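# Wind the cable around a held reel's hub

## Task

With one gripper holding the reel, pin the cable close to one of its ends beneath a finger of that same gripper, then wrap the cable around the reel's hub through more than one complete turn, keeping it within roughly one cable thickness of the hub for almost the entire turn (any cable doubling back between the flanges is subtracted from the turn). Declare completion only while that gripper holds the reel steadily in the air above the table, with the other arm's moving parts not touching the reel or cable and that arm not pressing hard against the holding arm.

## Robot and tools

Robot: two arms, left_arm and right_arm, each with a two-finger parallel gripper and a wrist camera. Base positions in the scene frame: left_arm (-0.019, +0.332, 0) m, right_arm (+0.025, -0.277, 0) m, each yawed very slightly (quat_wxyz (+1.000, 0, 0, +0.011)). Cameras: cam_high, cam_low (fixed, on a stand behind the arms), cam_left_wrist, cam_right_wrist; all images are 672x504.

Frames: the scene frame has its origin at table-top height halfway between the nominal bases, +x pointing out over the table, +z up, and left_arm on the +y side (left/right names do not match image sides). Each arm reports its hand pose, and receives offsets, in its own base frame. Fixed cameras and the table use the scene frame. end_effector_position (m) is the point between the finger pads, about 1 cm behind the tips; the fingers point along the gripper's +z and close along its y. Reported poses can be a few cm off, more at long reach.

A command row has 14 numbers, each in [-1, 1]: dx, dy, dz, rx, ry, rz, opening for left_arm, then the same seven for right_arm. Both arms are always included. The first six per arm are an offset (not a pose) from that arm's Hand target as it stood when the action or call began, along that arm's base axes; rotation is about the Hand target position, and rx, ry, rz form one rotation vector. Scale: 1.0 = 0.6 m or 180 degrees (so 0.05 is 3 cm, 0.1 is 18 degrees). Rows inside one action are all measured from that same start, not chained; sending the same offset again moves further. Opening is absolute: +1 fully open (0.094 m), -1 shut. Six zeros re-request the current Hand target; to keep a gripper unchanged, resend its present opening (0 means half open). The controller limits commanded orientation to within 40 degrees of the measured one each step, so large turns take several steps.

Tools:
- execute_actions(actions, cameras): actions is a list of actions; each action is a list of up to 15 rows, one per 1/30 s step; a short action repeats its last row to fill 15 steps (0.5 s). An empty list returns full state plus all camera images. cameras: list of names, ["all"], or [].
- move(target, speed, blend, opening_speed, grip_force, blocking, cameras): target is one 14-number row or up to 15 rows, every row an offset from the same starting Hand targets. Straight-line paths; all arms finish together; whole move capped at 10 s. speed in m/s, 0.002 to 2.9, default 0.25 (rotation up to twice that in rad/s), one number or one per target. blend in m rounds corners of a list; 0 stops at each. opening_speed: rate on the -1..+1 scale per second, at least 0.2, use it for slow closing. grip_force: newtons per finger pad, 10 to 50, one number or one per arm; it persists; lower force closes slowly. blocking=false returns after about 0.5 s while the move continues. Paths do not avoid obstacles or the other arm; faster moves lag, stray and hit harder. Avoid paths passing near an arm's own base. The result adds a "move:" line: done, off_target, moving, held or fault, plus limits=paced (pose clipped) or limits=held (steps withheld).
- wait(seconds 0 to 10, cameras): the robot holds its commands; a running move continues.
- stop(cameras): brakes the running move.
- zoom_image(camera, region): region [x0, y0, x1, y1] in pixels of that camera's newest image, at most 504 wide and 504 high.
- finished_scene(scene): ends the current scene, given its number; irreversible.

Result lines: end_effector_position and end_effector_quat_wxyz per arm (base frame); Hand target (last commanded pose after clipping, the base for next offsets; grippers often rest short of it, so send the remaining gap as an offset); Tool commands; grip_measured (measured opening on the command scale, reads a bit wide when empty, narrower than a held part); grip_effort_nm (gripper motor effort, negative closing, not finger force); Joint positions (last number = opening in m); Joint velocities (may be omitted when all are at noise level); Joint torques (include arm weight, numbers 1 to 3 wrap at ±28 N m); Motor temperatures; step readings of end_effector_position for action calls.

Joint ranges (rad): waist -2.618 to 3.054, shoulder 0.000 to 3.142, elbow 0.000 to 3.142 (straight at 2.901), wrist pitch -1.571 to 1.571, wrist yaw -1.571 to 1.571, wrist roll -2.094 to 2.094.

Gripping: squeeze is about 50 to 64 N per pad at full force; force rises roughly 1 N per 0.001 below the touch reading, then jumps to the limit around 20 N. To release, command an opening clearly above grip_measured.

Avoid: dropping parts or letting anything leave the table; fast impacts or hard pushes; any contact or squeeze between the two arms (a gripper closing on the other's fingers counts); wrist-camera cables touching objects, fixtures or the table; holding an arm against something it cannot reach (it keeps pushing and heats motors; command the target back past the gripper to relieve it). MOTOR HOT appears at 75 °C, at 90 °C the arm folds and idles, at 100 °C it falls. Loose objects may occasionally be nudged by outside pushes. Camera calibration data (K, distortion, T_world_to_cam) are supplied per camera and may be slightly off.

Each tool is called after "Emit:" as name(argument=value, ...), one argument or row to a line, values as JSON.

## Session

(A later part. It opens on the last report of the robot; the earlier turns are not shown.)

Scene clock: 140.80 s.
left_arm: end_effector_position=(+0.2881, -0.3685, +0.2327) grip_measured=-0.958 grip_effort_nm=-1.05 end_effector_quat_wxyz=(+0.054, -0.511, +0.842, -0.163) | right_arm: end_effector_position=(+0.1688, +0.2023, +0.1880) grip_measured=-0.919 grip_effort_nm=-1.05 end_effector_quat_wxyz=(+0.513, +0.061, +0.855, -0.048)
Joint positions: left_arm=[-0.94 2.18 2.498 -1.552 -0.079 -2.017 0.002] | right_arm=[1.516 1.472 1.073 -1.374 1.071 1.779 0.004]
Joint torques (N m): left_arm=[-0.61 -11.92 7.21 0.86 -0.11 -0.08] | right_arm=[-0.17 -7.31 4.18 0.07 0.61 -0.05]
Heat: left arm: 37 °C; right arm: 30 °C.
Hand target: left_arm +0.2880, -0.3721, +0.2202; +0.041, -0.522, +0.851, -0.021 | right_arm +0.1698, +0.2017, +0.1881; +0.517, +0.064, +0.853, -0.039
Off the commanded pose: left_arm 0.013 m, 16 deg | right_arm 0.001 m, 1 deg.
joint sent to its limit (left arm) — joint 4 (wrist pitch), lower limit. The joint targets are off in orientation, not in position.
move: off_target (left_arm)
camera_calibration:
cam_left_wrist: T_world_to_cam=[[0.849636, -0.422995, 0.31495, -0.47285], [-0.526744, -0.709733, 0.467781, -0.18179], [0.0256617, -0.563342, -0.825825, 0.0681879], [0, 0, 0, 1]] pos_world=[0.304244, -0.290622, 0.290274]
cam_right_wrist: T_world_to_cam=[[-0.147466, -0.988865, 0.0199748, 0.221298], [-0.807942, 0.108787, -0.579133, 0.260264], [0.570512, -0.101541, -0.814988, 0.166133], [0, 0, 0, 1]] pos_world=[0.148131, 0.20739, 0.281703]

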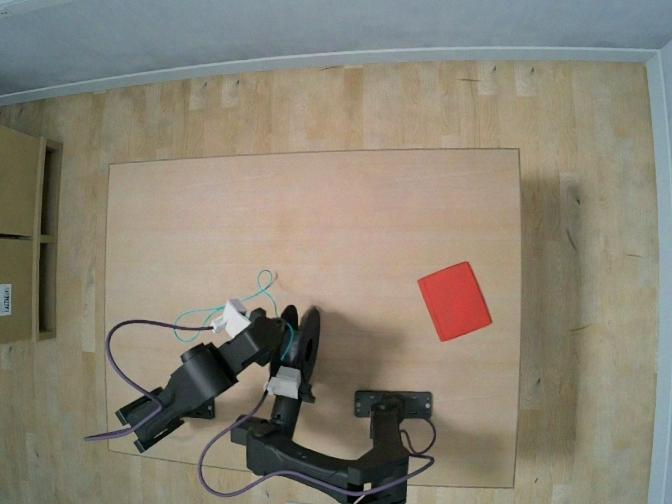

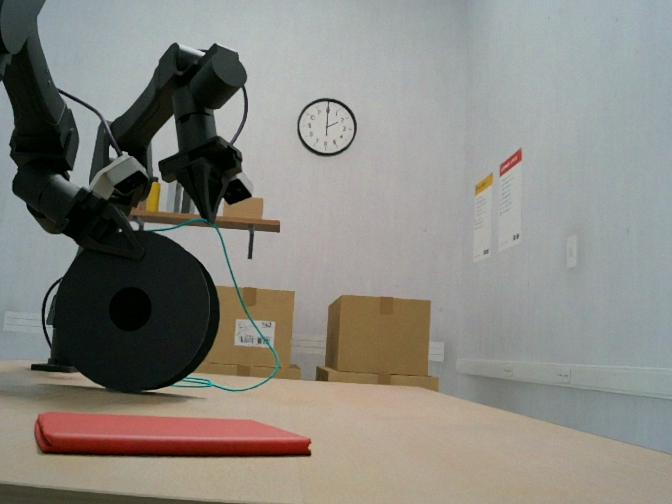

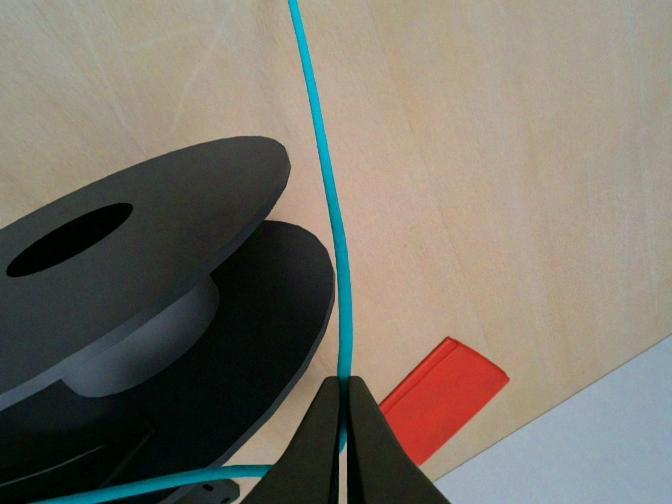

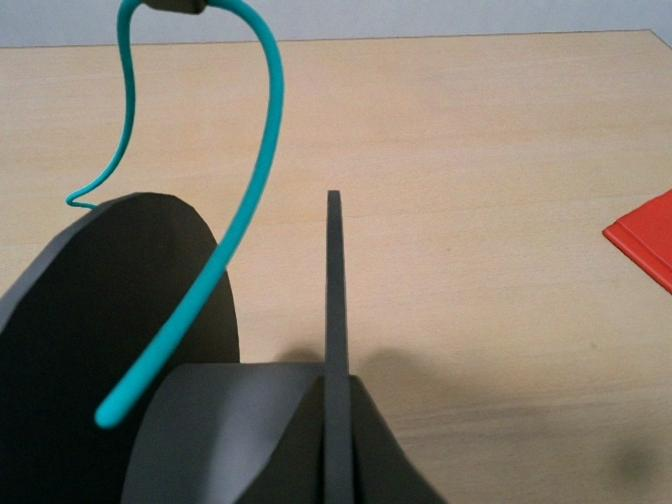

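Emit:
move(
  target=[
    [0,0,0.05,0,0,0,-1,0,0,0.015,0,0,0,-1],
    [0.164,-0.012,0.05,0,0,0.061,-1,0.163,0.0015,0.015,0,0,-0.025,-1],
    [0.164,-0.012,-0.01,0,0,0.061,-1,0.163,0.0015,-0.0,0,0,-0.025,-1],
  ],
  speed=0.1,
  cameras=["all"],
)

Emit:
zoom_image(
  camera="cam_low",
  region=[100, 130, 380, 410],
)

Scene clock: 149.30 s.
left_arm: end_effector_position=(+0.3842, -0.3814, +0.2302) grip_measured=-0.958 grip_effort_nm=-1.05 end_effector_quat_wxyz=(+0.073, -0.572, +0.779, -0.248) | right_arm: end_effector_position=(+0.2644, +0.2054, +0.1900) grip_measured=-0.919 grip_effort_nm=-1.04 end_effector_quat_wxyz=(+0.506, +0.094, +0.856, -0.052)
Joint positions: left_arm=[-0.81 2.42 2.84 -1.473 -0.079 -2.056 0.002] | right_arm=[1.136 1.447 1.054 -0.795 1.025 1.137 0.004]
Joint torques (N m): left_arm=[0.23 -13 9.2 0.94 -0.14 -0.09] | right_arm=[-0.62 -5.87 5.24 1.11 0.75 -0.02]
Heat: left arm: 37 °C; right arm: 30 °C.
Hand target: left_arm +0.3864, -0.3793, +0.2142; +0.043, -0.601, +0.798, -0.017 | right_arm +0.2677, +0.2026, +0.1881; +0.515, +0.098, +0.850, -0.059
Off the commanded pose: left_arm 0.016 m, 27 deg | right_arm 0.005 m, 2 deg.
elbow stopped short (left arm): the move would have taken joint 3 (elbow) straighter than the controller allows.
move: off_target (left_arm)
camera_calibration:
cam_left_wrist: T_world_to_cam=[[0.862273, -0.222347, 0.455023, -0.519787], [-0.461157, -0.716084, 0.523982, -0.179659], [0.209329, -0.661653, -0.719998, -0.0759735], [0, 0, 0, 1]] pos_world=[0.381252, -0.294492, 0.275953]
cam_right_wrist: T_world_to_cam=[[-0.20739, -0.978245, -0.00503977, 0.25679], [-0.804735, 0.17353, -0.567705, 0.322009], [0.55623, -0.113681, -0.823216, 0.121327], [0, 0, 0, 1]] pos_world=[0.244901, 0.209118, 0.283979]

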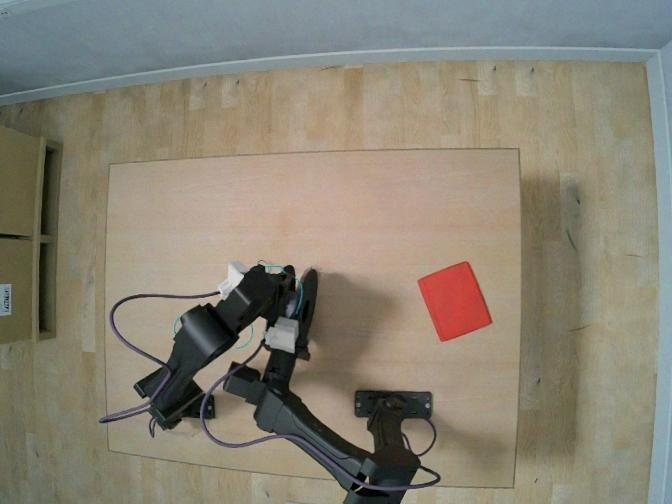

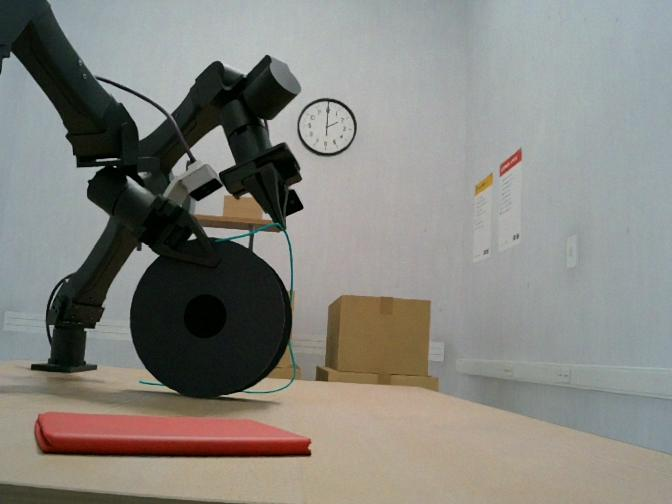

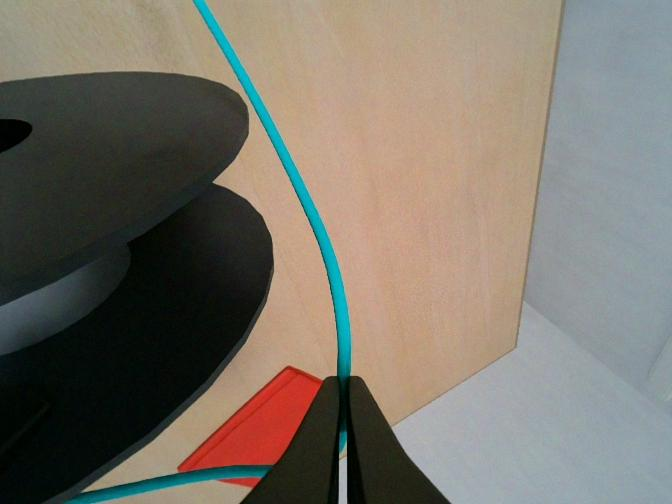

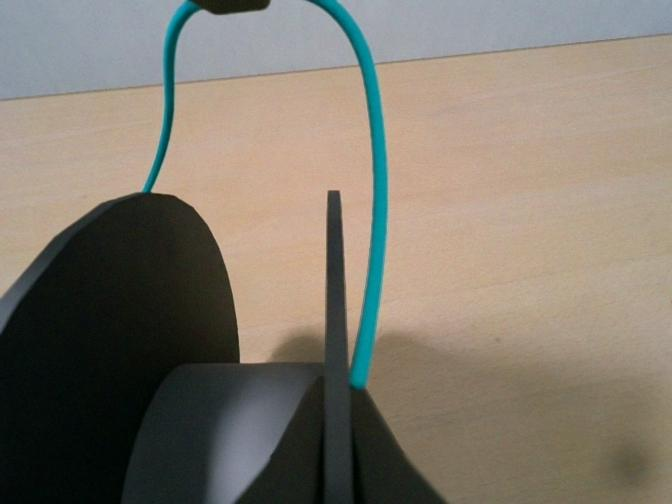

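Scaled by 1.800 from the camera's 672x504 image, which has a finer 960x720 frame.

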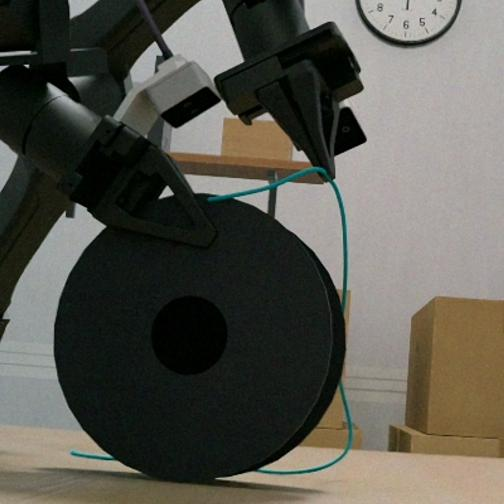

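Emit:
move(
  target=[
    [0,0,0.05,0,0,0,-1,0,0,0,0,0,0,-1],
    [0.004,0.038,0.04,0,0,0,-1,0,0,0,0,0,0,-1],
    [-0.004,0.038,-0.04,0,0,0,-1,0,0,0,0,0,0,-1],
  ],
  speed=0.1,
  cameras=["cam_left_wrist","cam_right_wrist","cam_low"],
)

Emit:
zoom_image(
  camera="cam_low",
  region=[100, 130, 380, 410],
)

Scene clock: 157.77 s.
left_arm: end_effector_position=(+0.3846, -0.3600, +0.2189) grip_measured=-0.958 grip_effort_nm=-1.05 end_effector_quat_wxyz=(+0.073, -0.580, +0.783, -0.210) | right_arm: end_effector_position=(+0.2646, +0.2058, +0.1902) grip_measured=-0.919 grip_effort_nm=-1.05 end_effector_quat_wxyz=(+0.507, +0.094, +0.855, -0.051)
Joint positions: left_arm=[-0.781 2.42 2.826 -1.534 -0.079 -2.039 0.002] | right_arm=[1.136 1.447 1.054 -0.792 1.025 1.137 0.004]
Joint torques (N m): left_arm=[0.09 -13.01 4.79 0.89 -0.11 -0.08] | right_arm=[-0.62 -5.93 5.2 1.08 0.72 0]
Heat: left arm: 37 °C; right arm: 29 °C.
Hand target: left_arm +0.3839, -0.3567, +0.1902; +0.043, -0.601, +0.798, -0.017 | right_arm +0.2677, +0.2025, +0.1882; +0.515, +0.098, +0.850, -0.059
Off the commanded pose: left_arm 0.029 m, 23 deg | right_arm 0.005 m, 1 deg.
elbow stopped short (left arm): the move would have taken joint 3 (elbow) straighter than the controller allows.
joint sent to its limit (left arm) — joint 4 (wrist pitch), lower limit. The joint targets are off in orientation, not in position.
move: off_target (left_arm)
camera_calibration:
cam_left_wrist: T_world_to_cam=[[0.885611, -0.236586, 0.399649, -0.512185], [-0.427164, -0.752673, 0.501013, -0.17943], [0.182272, -0.614418, -0.767637, -0.0321517], [0, 0, 0, 1]] pos_world=[0.382811, -0.275983, 0.26991]
cam_right_wrist: T_world_to_cam=[[-0.207347, -0.978241, -0.00722095, 0.257617], [-0.803951, 0.174601, -0.568487, 0.321974], [0.557378, -0.112069, -0.822661, 0.120683], [0, 0, 0, 1]] pos_world=[0.245002, 0.209319, 0.28418]
Images, in order (width x height): cam_low 672x504, cam_left_wrist 672x504, cam_right_wrist 672x504.

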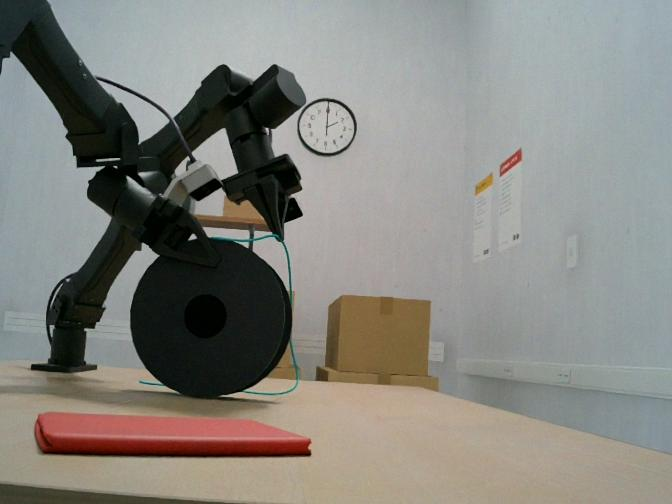

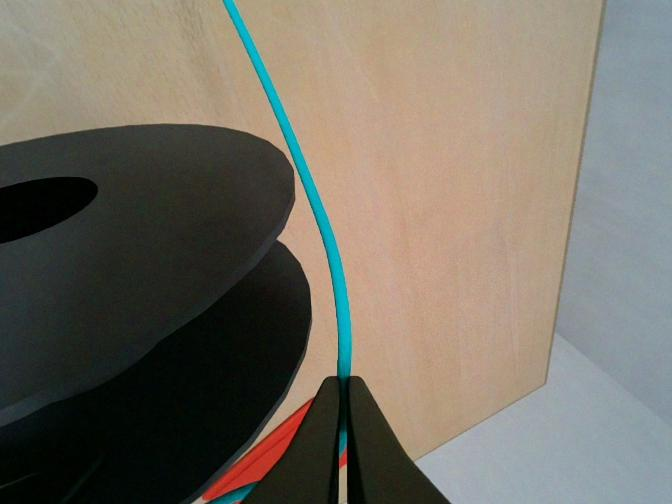

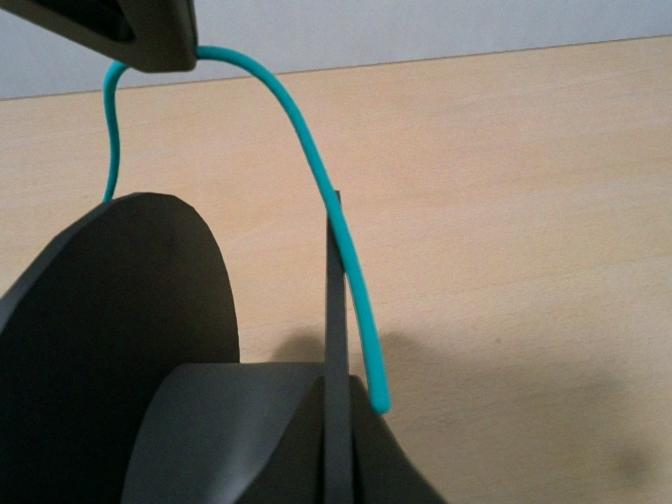

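Scaled by 1.800 from the camera's 672x504 image, which has a finer 960x720 frame.

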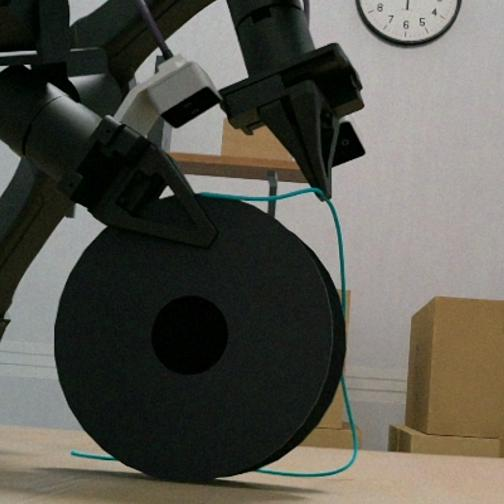

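Emit:
move(
  target=[
    [0,0,0.13,0,0,0,-1,0,0,0,0,0,0,-1],
    [0.01,0.045,0.13,0,0,0,-1,0,0,0,0,0,0,-1],
    [0.0,0.025,0.0,0,0,0,-1,0,0,0,0,0,0,-1],
  ],
  speed=0.12,
  cameras=["cam_left_wrist","cam_right_wrist","cam_low"],
)

Emit:
zoom_image(
  camera="cam_low",
  region=[100, 130, 380, 410],
)

Scene clock: 164.67 s.
left_arm: end_effector_position=(+0.3880, -0.3422, +0.2139) grip_measured=-0.958 grip_effort_nm=-1.05 end_effector_quat_wxyz=(+0.075, -0.586, +0.784, -0.190) | right_arm: end_effector_position=(+0.2646, +0.2058, +0.1902) grip_measured=-0.919 grip_effort_nm=-1.04 end_effector_quat_wxyz=(+0.507, +0.094, +0.855, -0.051)
Joint positions: left_arm=[-0.752 2.386 2.755 -1.536 -0.079 -2.019 0.002] | right_arm=[1.136 1.447 1.054 -0.792 1.025 1.137 0.004]
Joint torques (N m): left_arm=[-0.66 -13.56 5 0.82 -0.11 -0.07] | right_arm=[-0.61 -5.96 5.3 1.1 0.74 0.01]
Motor temperatures (°C): left_arm=[21 31 37 26 22 21 28] | right_arm=[23 21 29 24 22 23 23]
Heat: left arm: 37 °C; right arm: 29 °C.
Hand target: left_arm +0.3839, -0.3416, +0.1901; +0.043, -0.601, +0.798, -0.017 | right_arm +0.2677, +0.2025, +0.1882; +0.515, +0.098, +0.850, -0.059
Off the commanded pose: left_arm 0.024 m, 20 deg | right_arm 0.005 m, 1 deg.
elbow stopped short (left arm): the move would have taken joint 3 (elbow) straighter than the controller allows.
joint sent to its limit (left arm) — joint 4 (wrist pitch), lower limit. The joint targets are off in orientation, not in position.
move: off_target (left_arm)
camera_calibration:
cam_left_wrist: T_world_to_cam=[[0.89751, -0.239564, 0.370251, -0.508258], [-0.406711, -0.774217, 0.484948, -0.173995], [0.170478, -0.585831, -0.7923, -0.0060866], [0, 0, 0, 1]] pos_world=[0.386438, -0.260036, 0.267739]
cam_right_wrist: T_world_to_cam=[[-0.207347, -0.978241, -0.00722095, 0.257617], [-0.803951, 0.174601, -0.568487, 0.321974], [0.557378, -0.112069, -0.822661, 0.120683], [0, 0, 0, 1]] pos_world=[0.245002, 0.209319, 0.28418]
Images, in order (width x height): cam_low 672x504, cam_left_wrist 672x504, cam_right_wrist 672x504.

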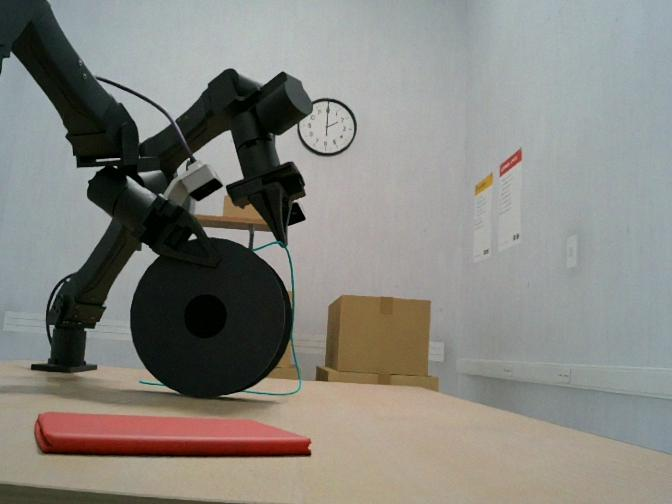

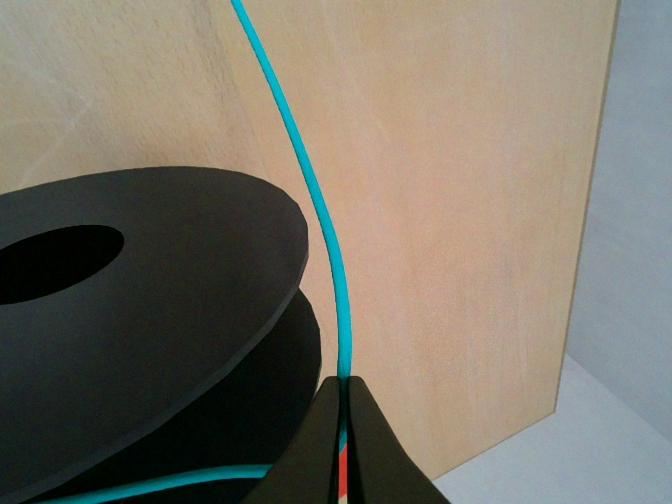

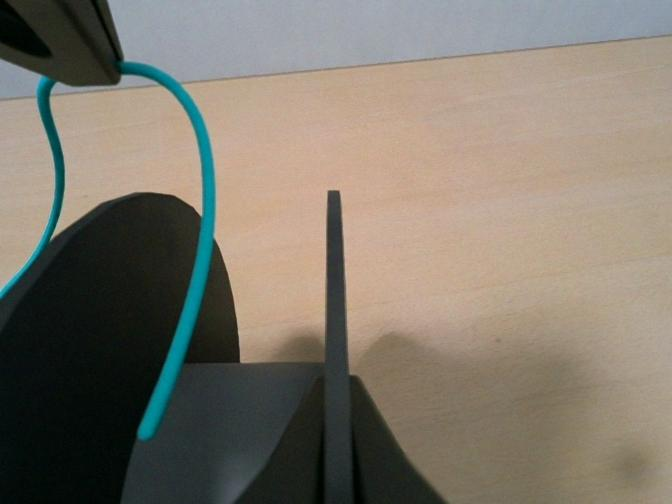

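Scaled by 1.800 from the camera's 672x504 image, which has a finer 960x720 frame.

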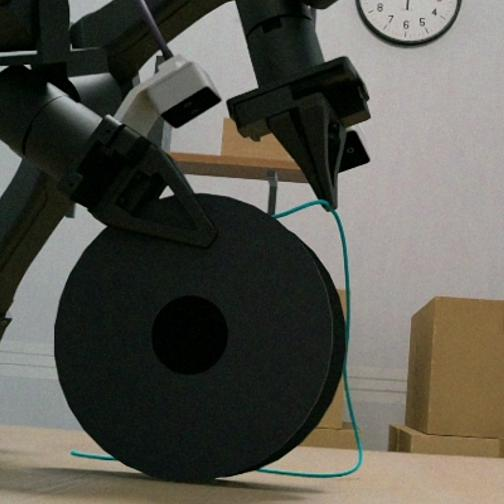

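Emit:
move(
  target=[
    [0,0,0.09,0,0,0,-1,0,0,0,0,0,0,-1],
    [-0.052,-0.039,0.09,0,0,0,-1,0,0,0,0,0,0,-1],
    [-0.052,-0.039,0.045,0,0,0,-1,0,0,0,0,0,0,-1],
  ],
  speed=0.12,
  cameras=["cam_right_wrist","cam_low","cam_high"],
)

Emit:
zoom_image(
  camera="cam_low",
  region=[100, 130, 380, 410],
)

Scene clock: 171.47 s.
left_arm: end_effector_position=(+0.3714, -0.3691, +0.2278) grip_measured=-0.958 grip_effort_nm=-1.05 end_effector_quat_wxyz=(+0.079, -0.584, +0.778, -0.219) | right_arm: end_effector_position=(+0.2647, +0.2044, +0.1899) grip_measured=-0.919 grip_effort_nm=-1.04 end_effector_quat_wxyz=(+0.509, +0.096, +0.854, -0.053)
Joint positions: left_arm=[-0.821 2.371 2.764 -1.505 -0.107 -2.083 0.002] | right_arm=[1.136 1.447 1.049 -0.791 1.033 1.141 0.004]
Joint torques (N m): left_arm=[-1.52 -17.31 3.9 0.63 0.06 -0.04] | right_arm=[-0.61 -5.93 5.61 1.07 0.63 -0.07]
Heat: left arm: 37 °C; right arm: 29 °C.
Hand target: left_arm +0.3526, -0.3651, +0.2171; +0.043, -0.601, +0.798, -0.017 | right_arm +0.2677, +0.2025, +0.1882; +0.515, +0.098, +0.850, -0.059
Off the commanded pose: left_arm 0.022 m, 24 deg | right_arm 0.004 m, 1 deg.
joint sent to its limit (left arm) — joint 4 (wrist pitch), lower limit; joint 6 (wrist roll), lower limit. The joint targets are off in orientation, not in position.
move: off_target (left_arm)
camera_calibration:
cam_right_wrist: T_world_to_cam=[[-0.212263, -0.977195, -0.00588421, 0.257053], [-0.799825, 0.177189, -0.573484, 0.321493], [0.561448, -0.117023, -0.819196, 0.119513], [0, 0, 0, 1]] pos_world=[0.244601, 0.208211, 0.283788]
Images, in order (width x height): cam_high 672x504, cam_low 672x504, cam_right_wrist 672x504.

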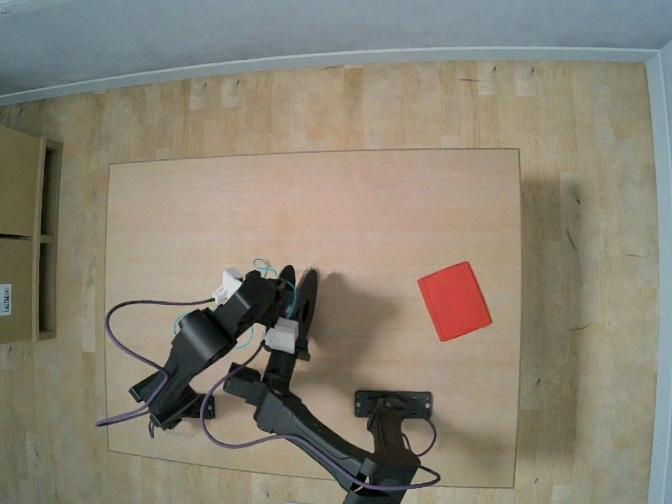

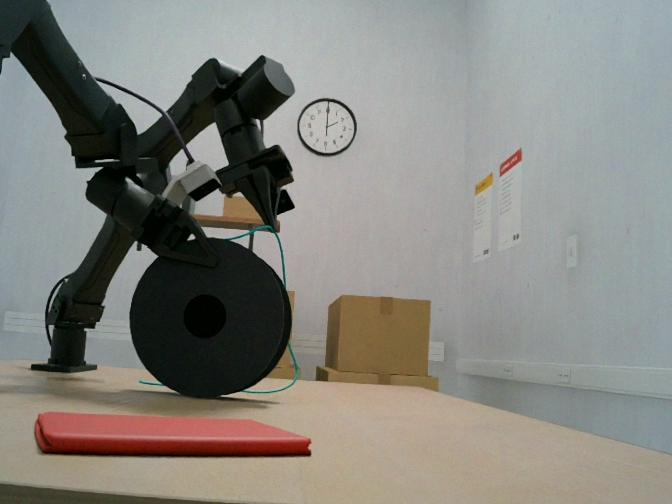

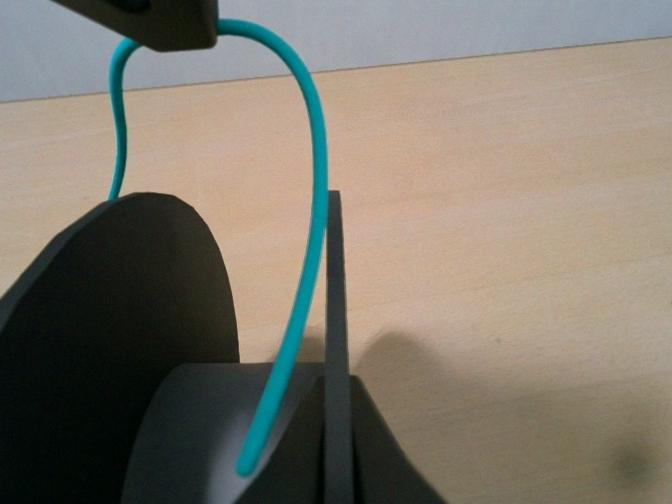

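Scaled by 1.800 from the camera's 672x504 image, which has a finer 960x720 frame.

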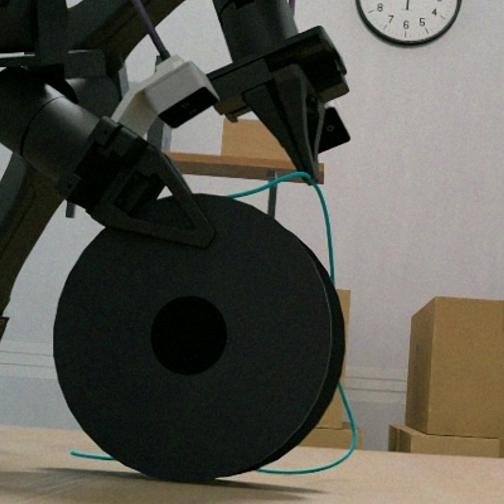

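Emit:
move(
  target=[
    [0,0,0.06,0,0,0,-1,0,0,0,0,0,0,-1],
    [-0.02,0.004,0.06,0,0,0,-1,0,0,0,0,0,0,-1],
  ],
  speed=0.12,
  cameras=["cam_right_wrist","cam_low","cam_high"],
)

Emit:
zoom_image(
  camera="cam_low",
  region=[100, 130, 380, 410],
)

Emit:
zoom_image(
  camera="cam_high",
  region=[200, 240, 350, 380],
)

Scene clock: 176.30 s.
left_arm: end_effector_position=(+0.3610, -0.3668, +0.2454) grip_measured=-0.958 grip_effort_nm=-1.06 end_effector_quat_wxyz=(+0.079, -0.578, +0.779, -0.230) | right_arm: end_effector_position=(+0.2649, +0.2047, +0.1901) grip_measured=-0.919 grip_effort_nm=-1.05 end_effector_quat_wxyz=(+0.510, +0.096, +0.853, -0.053)
Joint positions: left_arm=[-0.833 2.324 2.748 -1.515 -0.108 -2.083 0.002] | right_arm=[1.136 1.447 1.049 -0.789 1.033 1.141 0.004]
Joint torques (N m): left_arm=[-1.77 -19.82 4.52 0.76 0.06 -0.04] | right_arm=[-0.66 -5.97 5.57 1.04 0.64 -0.04]
Heat: left arm: 37 °C; right arm: 29 °C.
Hand target: left_arm +0.3408, -0.3626, +0.2532; +0.043, -0.601, +0.798, -0.017 | right_arm +0.2677, +0.2025, +0.1882; +0.515, +0.098, +0.850, -0.059
Off the commanded pose: left_arm 0.022 m, 25 deg | right_arm 0.004 m, 1 deg.
joint sent to its limit (left arm) — joint 4 (wrist pitch), lower limit; joint 6 (wrist roll), lower limit. The joint targets are off in orientation, not in position.
move: off_target (left_arm)
camera_calibration:
cam_right_wrist: T_world_to_cam=[[-0.212043, -0.977229, -0.00780162, 0.257769], [-0.799132, 0.177983, -0.574204, 0.321523], [0.562518, -0.115522, -0.818675, 0.118922], [0, 0, 0, 1]] pos_world=[0.244702, 0.208412, 0.283989]
Images, in order (width x height): cam_high 672x504, cam_low 672x504, cam_right_wrist 672x504.

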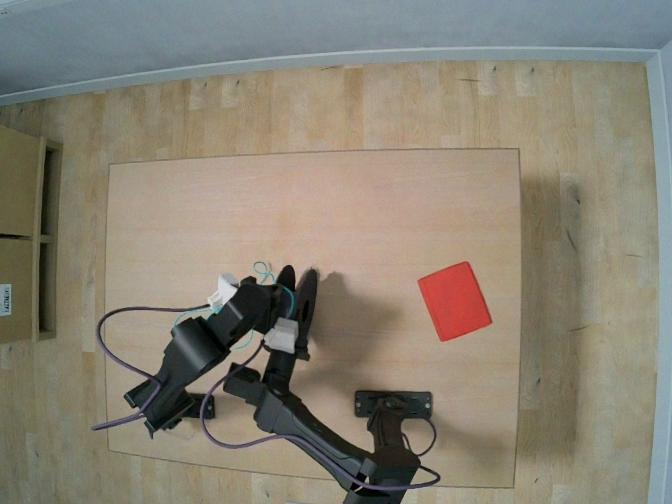

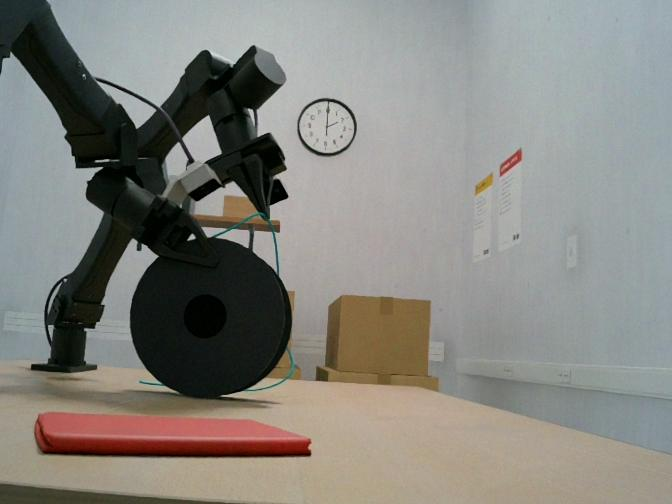

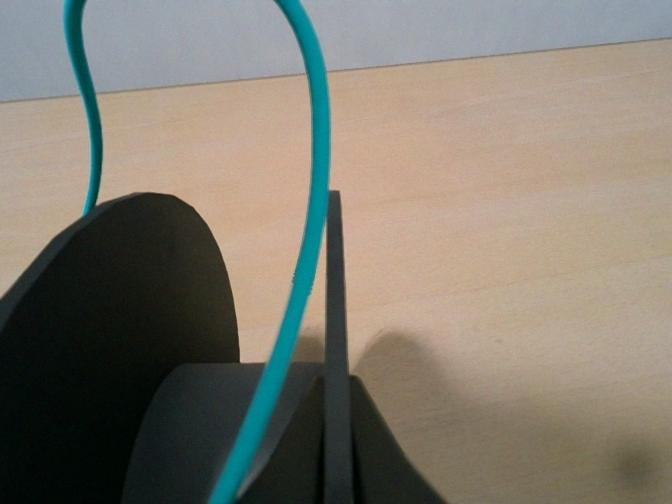

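Scaled by 1.800 from the camera's 672x504 image, which has a finer 960x720 frame.

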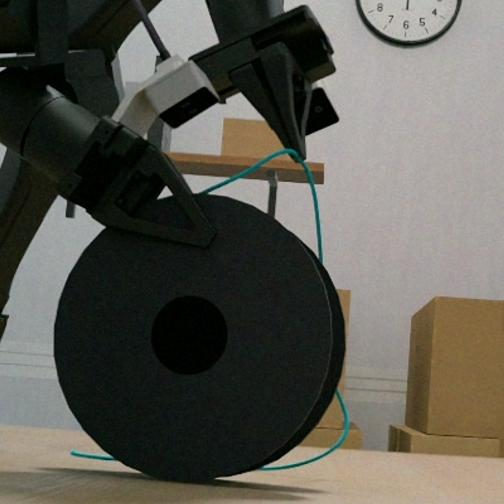

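Scaled by 3.360 from the camera's 672x504 image, which has a finer 960x720 frame.

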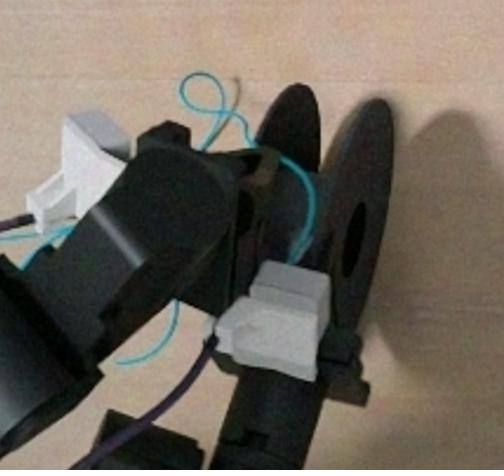

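Emit:
move(
  target=[
    [0.03,0.06,0.13,0,0,0,-1,0,0,0,0,0,0,-1],
    [-0.1,0.65,0.13,0,0,0,-1,0,0,0.03,0,0,0,-1],
    [-0.1,0.65,-0.33,0,0,0,-1,-0.05,0.098,0.03,0,0,0.072,-1],
  ],
  speed=0.18,
  blend=[0.03,0.03,0],
  cameras=["all"],
)

Scene clock: 183.13 s.
left_arm: end_effector_position=(+0.2859, +0.0263, +0.0641) grip_measured=-0.958 grip_effort_nm=-1.05 end_effector_quat_wxyz=(+0.053, -0.602, +0.796, -0.026) | right_arm: end_effector_position=(+0.2346, +0.2526, +0.1936) grip_measured=-0.919 grip_effort_nm=-1.05 end_effector_quat_wxyz=(+0.503, -0.011, +0.864, -0.017)
Joint positions: left_arm=[0.079 1.554 1.034 -0.933 -0.015 -1.215 0.002] | right_arm=[1.272 1.447 1.07 -0.745 0.99 1.001 0.004]
Joint torques (N m): left_arm=[0.34 -6.84 5.76 0.57 -0.02 0.06] | right_arm=[0.58 -6.3 8.76 1.29 0.74 0.02]
Heat: left arm: 36 °C; right arm: 30 °C.
Hand target: left_arm +0.2807, +0.0274, +0.0552; +0.043, -0.601, +0.798, -0.017 | right_arm +0.2377, +0.2613, +0.2062; +0.518, +0.001, +0.855, -0.001
Off the commanded pose: left_arm 0.010 m, 2 deg | right_arm 0.016 m, 3 deg.
move: off_target (right_arm)
camera_calibration:
cam_left_wrist: T_world_to_cam=[[0.959359, -0.267591, 0.0895851, -0.271859], [-0.28151, -0.885534, 0.369571, 0.117026], [-0.0195633, -0.37977, -0.924874, 0.165906], [0, 0, 0, 1]] pos_world=[0.297, 0.0938895, 0.134548]
cam_right_wrist: T_world_to_cam=[[0.00778539, -0.999109, 0.0414804, 0.242645], [-0.83159, -0.0295058, -0.554605, 0.34693], [0.555335, -0.0301769, -0.831079, 0.126851], [0, 0, 0, 1]] pos_world=[0.21617, 0.256494, 0.287768]

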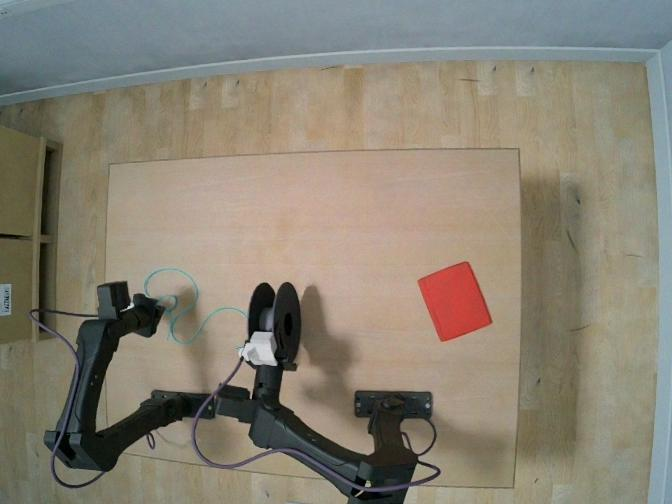

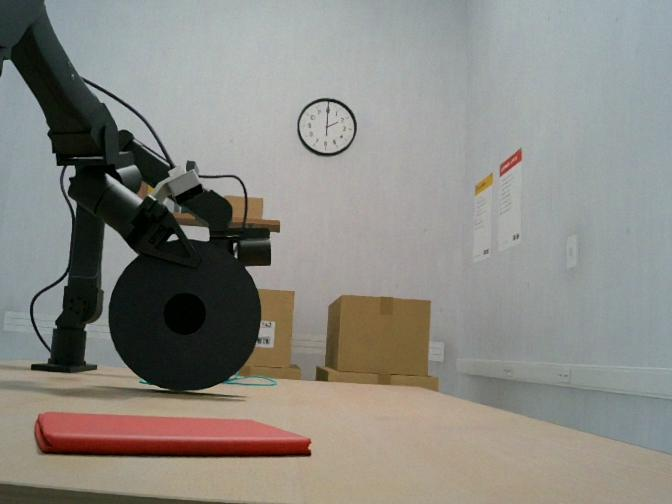

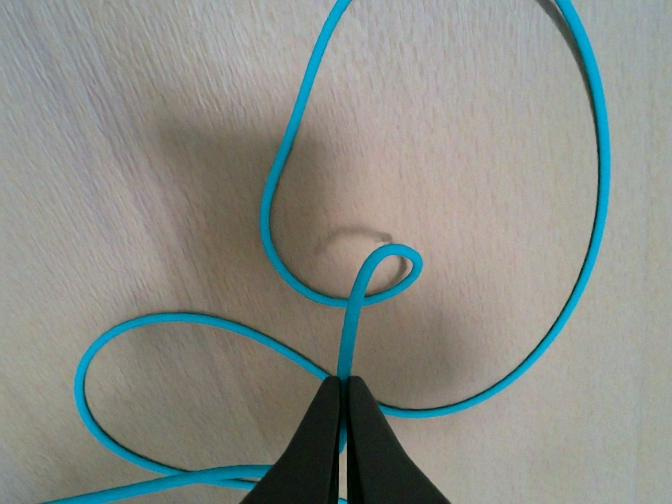

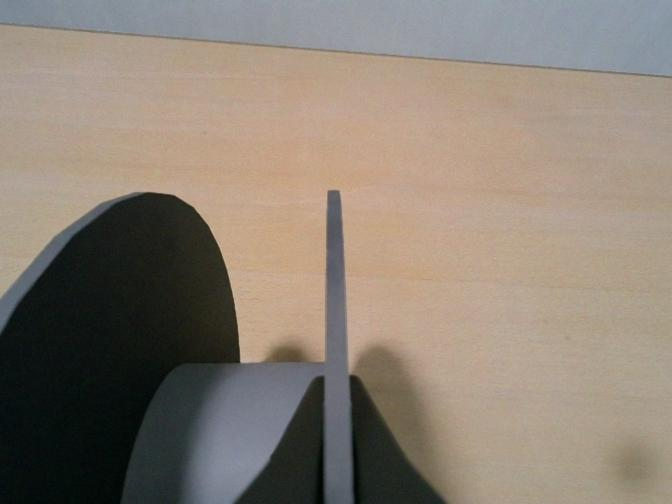

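Emit:
move(
  target=[
    [0,0,0.2,0,0,0,-1,0,0,0,0,0,0,-1],
    [0.22,-0.15,0.2,0,0,0,-1,0,0,-0.02,0,0,0,-1],
    [0.22,-0.15,-0.045,0,0,0,-1,0,0,-0.02,0,0,0,-1],
  ],
  speed=0.18,
  blend=[0.03,0.03,0],
  cameras=["cam_high","cam_left_wrist","cam_low"],
)

Scene clock: 186.80 s.
left_arm: end_effector_position=(+0.4178, -0.0658, +0.0420) grip_measured=-0.958 grip_effort_nm=-1.05 end_effector_quat_wxyz=(+0.047, -0.599, +0.798, -0.037) | right_arm: end_effector_position=(+0.2360, +0.2592, +0.1923) grip_measured=-0.919 grip_effort_nm=-1.05 end_effector_quat_wxyz=(+0.505, -0.004, +0.863, -0.003)
Joint positions: left_arm=[-0.166 2.078 1.603 -0.978 -0.018 -1.453 0.002] | right_arm=[1.272 1.454 1.064 -0.699 0.984 1 0.004]
Joint torques (N m): left_arm=[-0.38 -12.26 6.05 0.56 -0.24 -0.09] | right_arm=[0.53 -6.22 5.79 1.38 0.77 0.04]
Heat: left arm: 36 °C; right arm: 29 °C.
Hand target: left_arm +0.4128, -0.0626, +0.0283; +0.043, -0.601, +0.798, -0.017 | right_arm +0.2377, +0.2612, +0.1941; +0.518, +0.001, +0.855, -0.001
Off the commanded pose: left_arm 0.015 m, 2 deg | right_arm 0.003 m, 2 deg.
move: off_target (left_arm)
camera_calibration:
cam_left_wrist: T_world_to_cam=[[0.956601, -0.273808, 0.0997147, -0.420781], [-0.290722, -0.873445, 0.390607, 0.0845064], [-0.0198558, -0.402644, -0.915141, 0.111337], [0, 0, 0, 1]] pos_world=[0.429298, 0.00342798, 0.110838]
Images, in order (width x height): cam_high 672x504, cam_low 672x504, cam_left_wrist 672x504.

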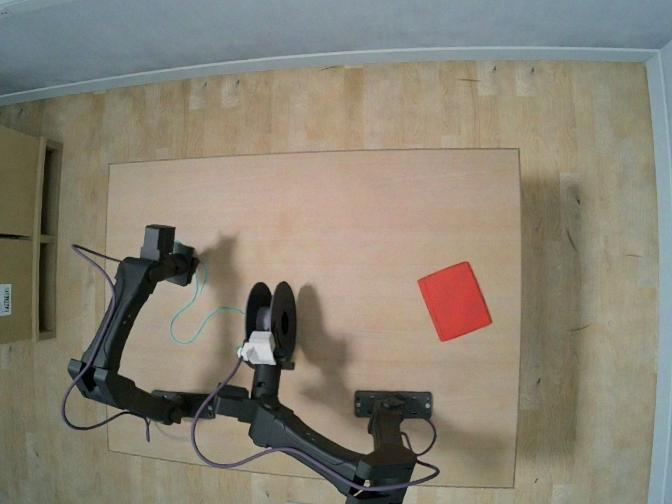

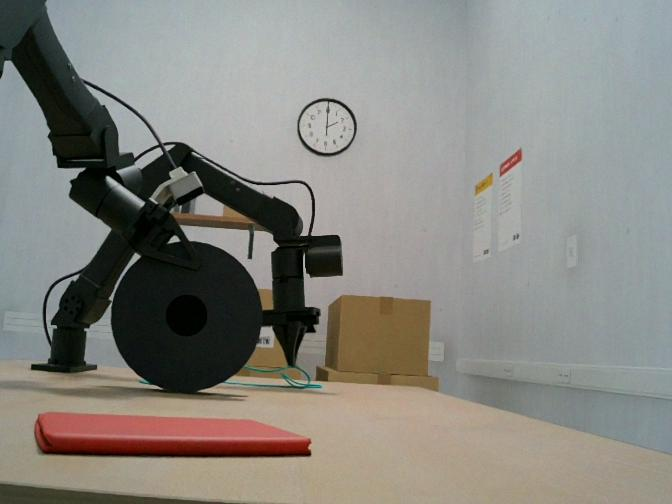

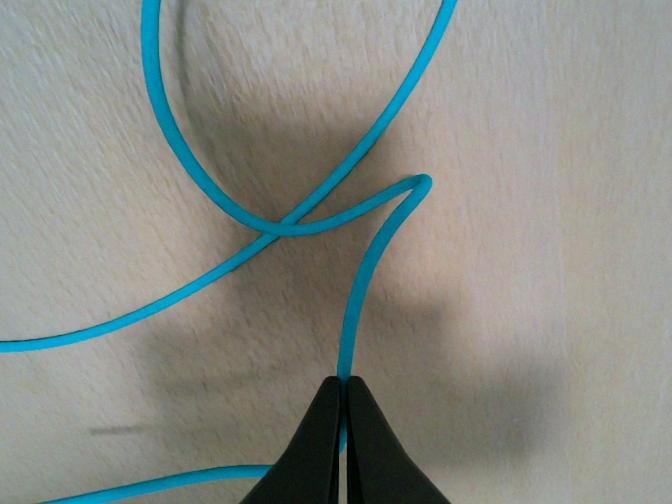

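Emit:
move(
  target=[0,0,-0.06,0,0,0,-1,0,0,0,0,0,0,-1],
  speed=0.05,
)

Emit:
move(
  target=[0,0,0,0,0,0,-0.3,0,0,0,0,0,0,-1],
  opening_speed=0.8,
)

Emit:
move(
  target=[0,0.0,0.35,0,0,0,-0.3,0,0,0,0,0,0,-1],
  speed=0.15,
  cameras=["all"],
)

Scene clock: 194.33 s.
left_arm: end_effector_position=(+0.4203, -0.0662, +0.0095) grip_measured=-0.958 grip_effort_nm=-1.06 end_effector_quat_wxyz=(+0.050, -0.599, +0.798, -0.040) | right_arm: end_effector_position=(+0.2360, +0.2592, +0.1923) grip_measured=-0.919 grip_effort_nm=-1.04 end_effector_quat_wxyz=(+0.505, -0.004, +0.863, -0.003)
Joint positions: left_arm=[-0.166 2.117 1.528 -0.855 -0.018 -1.453 0.002] | right_arm=[1.272 1.454 1.064 -0.699 0.984 1 0.004]
Joint torques (N m): left_arm=[-0.38 -11.95 5.53 0.58 -0.24 -0.09] | right_arm=[0.54 -6.24 5.75 1.39 0.79 0.04]
Heat: left arm: 36 °C; right arm: 29 °C.
Hand target: left_arm +0.4128, -0.0626, -0.0078; +0.043, -0.601, +0.798, -0.017 | right_arm +0.2377, +0.2612, +0.1941; +0.518, +0.001, +0.855, -0.001
Off the commanded pose: left_arm 0.019 m, 3 deg | right_arm 0.003 m, 2 deg.
move: off_target (left_arm)

Scene clock: 195.43 s.
left_arm: end_effector_position=(+0.4209, -0.0663, +0.0095) grip_measured=-0.302 grip_effort_nm=0.10 end_effector_quat_wxyz=(+0.051, -0.599, +0.798, -0.040) | right_arm: end_effector_position=(+0.2360, +0.2592, +0.1923) grip_measured=-0.919 grip_effort_nm=-1.05 end_effector_quat_wxyz=(+0.505, -0.004, +0.863, -0.003)
Joint positions: left_arm=[-0.166 2.117 1.528 -0.853 -0.018 -1.453 0.033] | right_arm=[1.272 1.454 1.064 -0.699 0.984 1 0.004]
Joint torques (N m): left_arm=[-0.32 -11.93 5.59 0.59 -0.25 -0.09] | right_arm=[0.51 -6.24 5.81 1.38 0.79 0.03]
Heat: left arm: 36 °C; right arm: 29 °C.
Hand target: left_arm +0.4128, -0.0626, -0.0078; +0.043, -0.601, +0.798, -0.017 | right_arm +0.2377, +0.2612, +0.1941; +0.518, +0.001, +0.855, -0.001
Off the commanded pose: left_arm 0.019 m, 3 deg | right_arm 0.003 m, 2 deg.
move: off_target (left_arm)

Scene clock: 197.47 s.
left_arm: end_effector_position=(+0.4153, -0.0653, +0.1848) grip_measured=-0.302 grip_effort_nm=0.09 end_effector_quat_wxyz=(+0.052, -0.599, +0.798, -0.042) | right_arm: end_effector_position=(+0.2360, +0.2592, +0.1923) grip_measured=-0.919 grip_effort_nm=-1.04 end_effector_quat_wxyz=(+0.505, -0.004, +0.863, -0.003)
Joint positions: left_arm=[-0.166 2.085 2.187 -1.54 -0.018 -1.453 0.033] | right_arm=[1.272 1.454 1.064 -0.699 0.984 1 0.004]
Joint torques (N m): left_arm=[-0.31 -16.8 9.29 0.4 -0.23 -0.07] | right_arm=[0.53 -6.22 5.79 1.39 0.78 0.03]
Heat: left arm: 36 °C; right arm: 29 °C.
Hand target: left_arm +0.4128, -0.0626, +0.2023; +0.043, -0.601, +0.798, -0.017 | right_arm +0.2377, +0.2612, +0.1941; +0.518, +0.001, +0.855, -0.001
Off the commanded pose: left_arm 0.018 m, 3 deg | right_arm 0.003 m, 2 deg.
joint sent to its limit (left arm) — joint 4 (wrist pitch), lower limit. The joint targets are off in orientation, not in position.
move: off_target (left_arm)
camera_calibration:
cam_left_wrist: T_world_to_cam=[[0.955088, -0.273525, 0.11398, -0.434459], [-0.296247, -0.87267, 0.388181, 0.0311935], [-0.00671019, -0.404513, -0.914508, 0.236445], [0, 0, 0, 1]] pos_world=[0.425774, 0.00403135, 0.253642]
cam_right_wrist: T_world_to_cam=[[0.0112216, -0.999888, 0.00986621, 0.254717], [-0.829043, -0.01482, -0.558988, 0.34403], [0.559072, -0.00190677, -0.829117, 0.116596], [0, 0, 0, 1]] pos_world=[0.217172, 0.260009, 0.286467]

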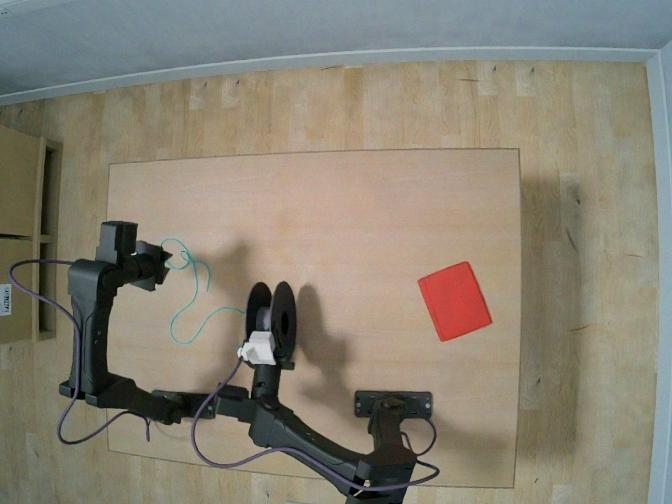

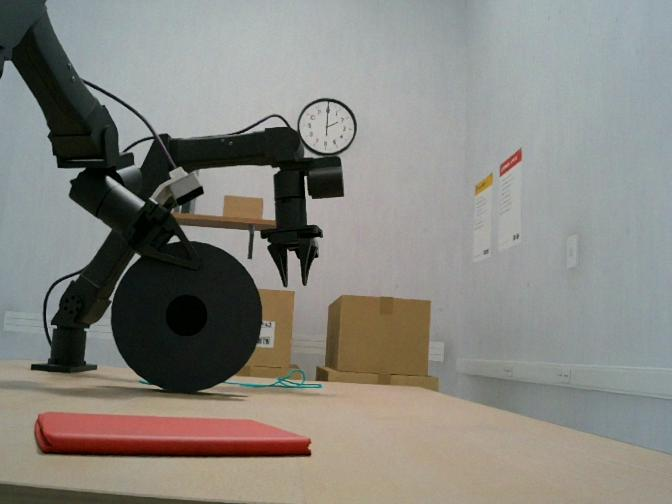

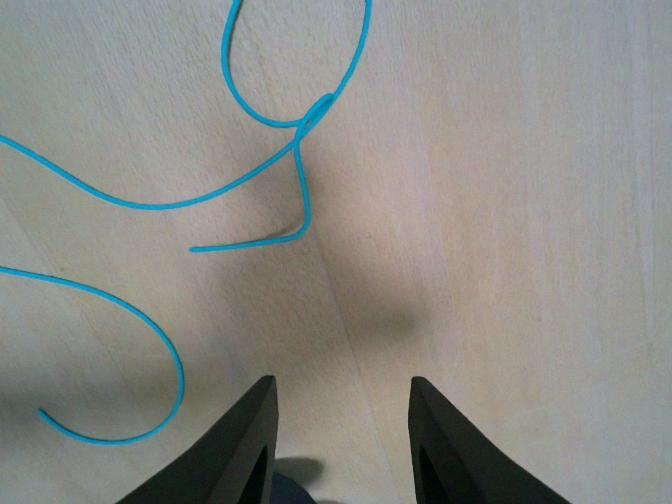

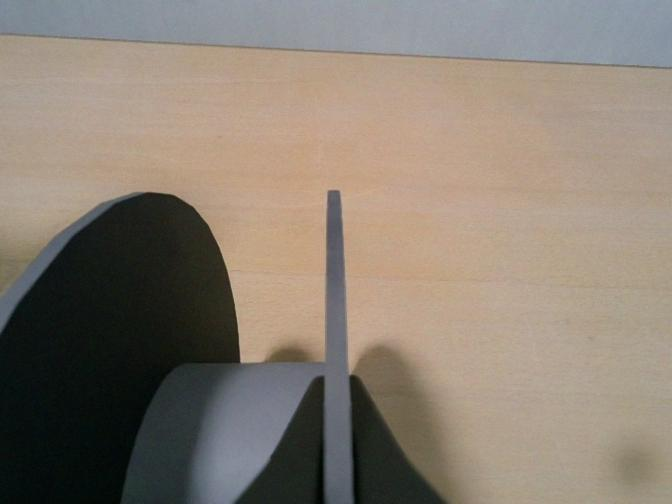

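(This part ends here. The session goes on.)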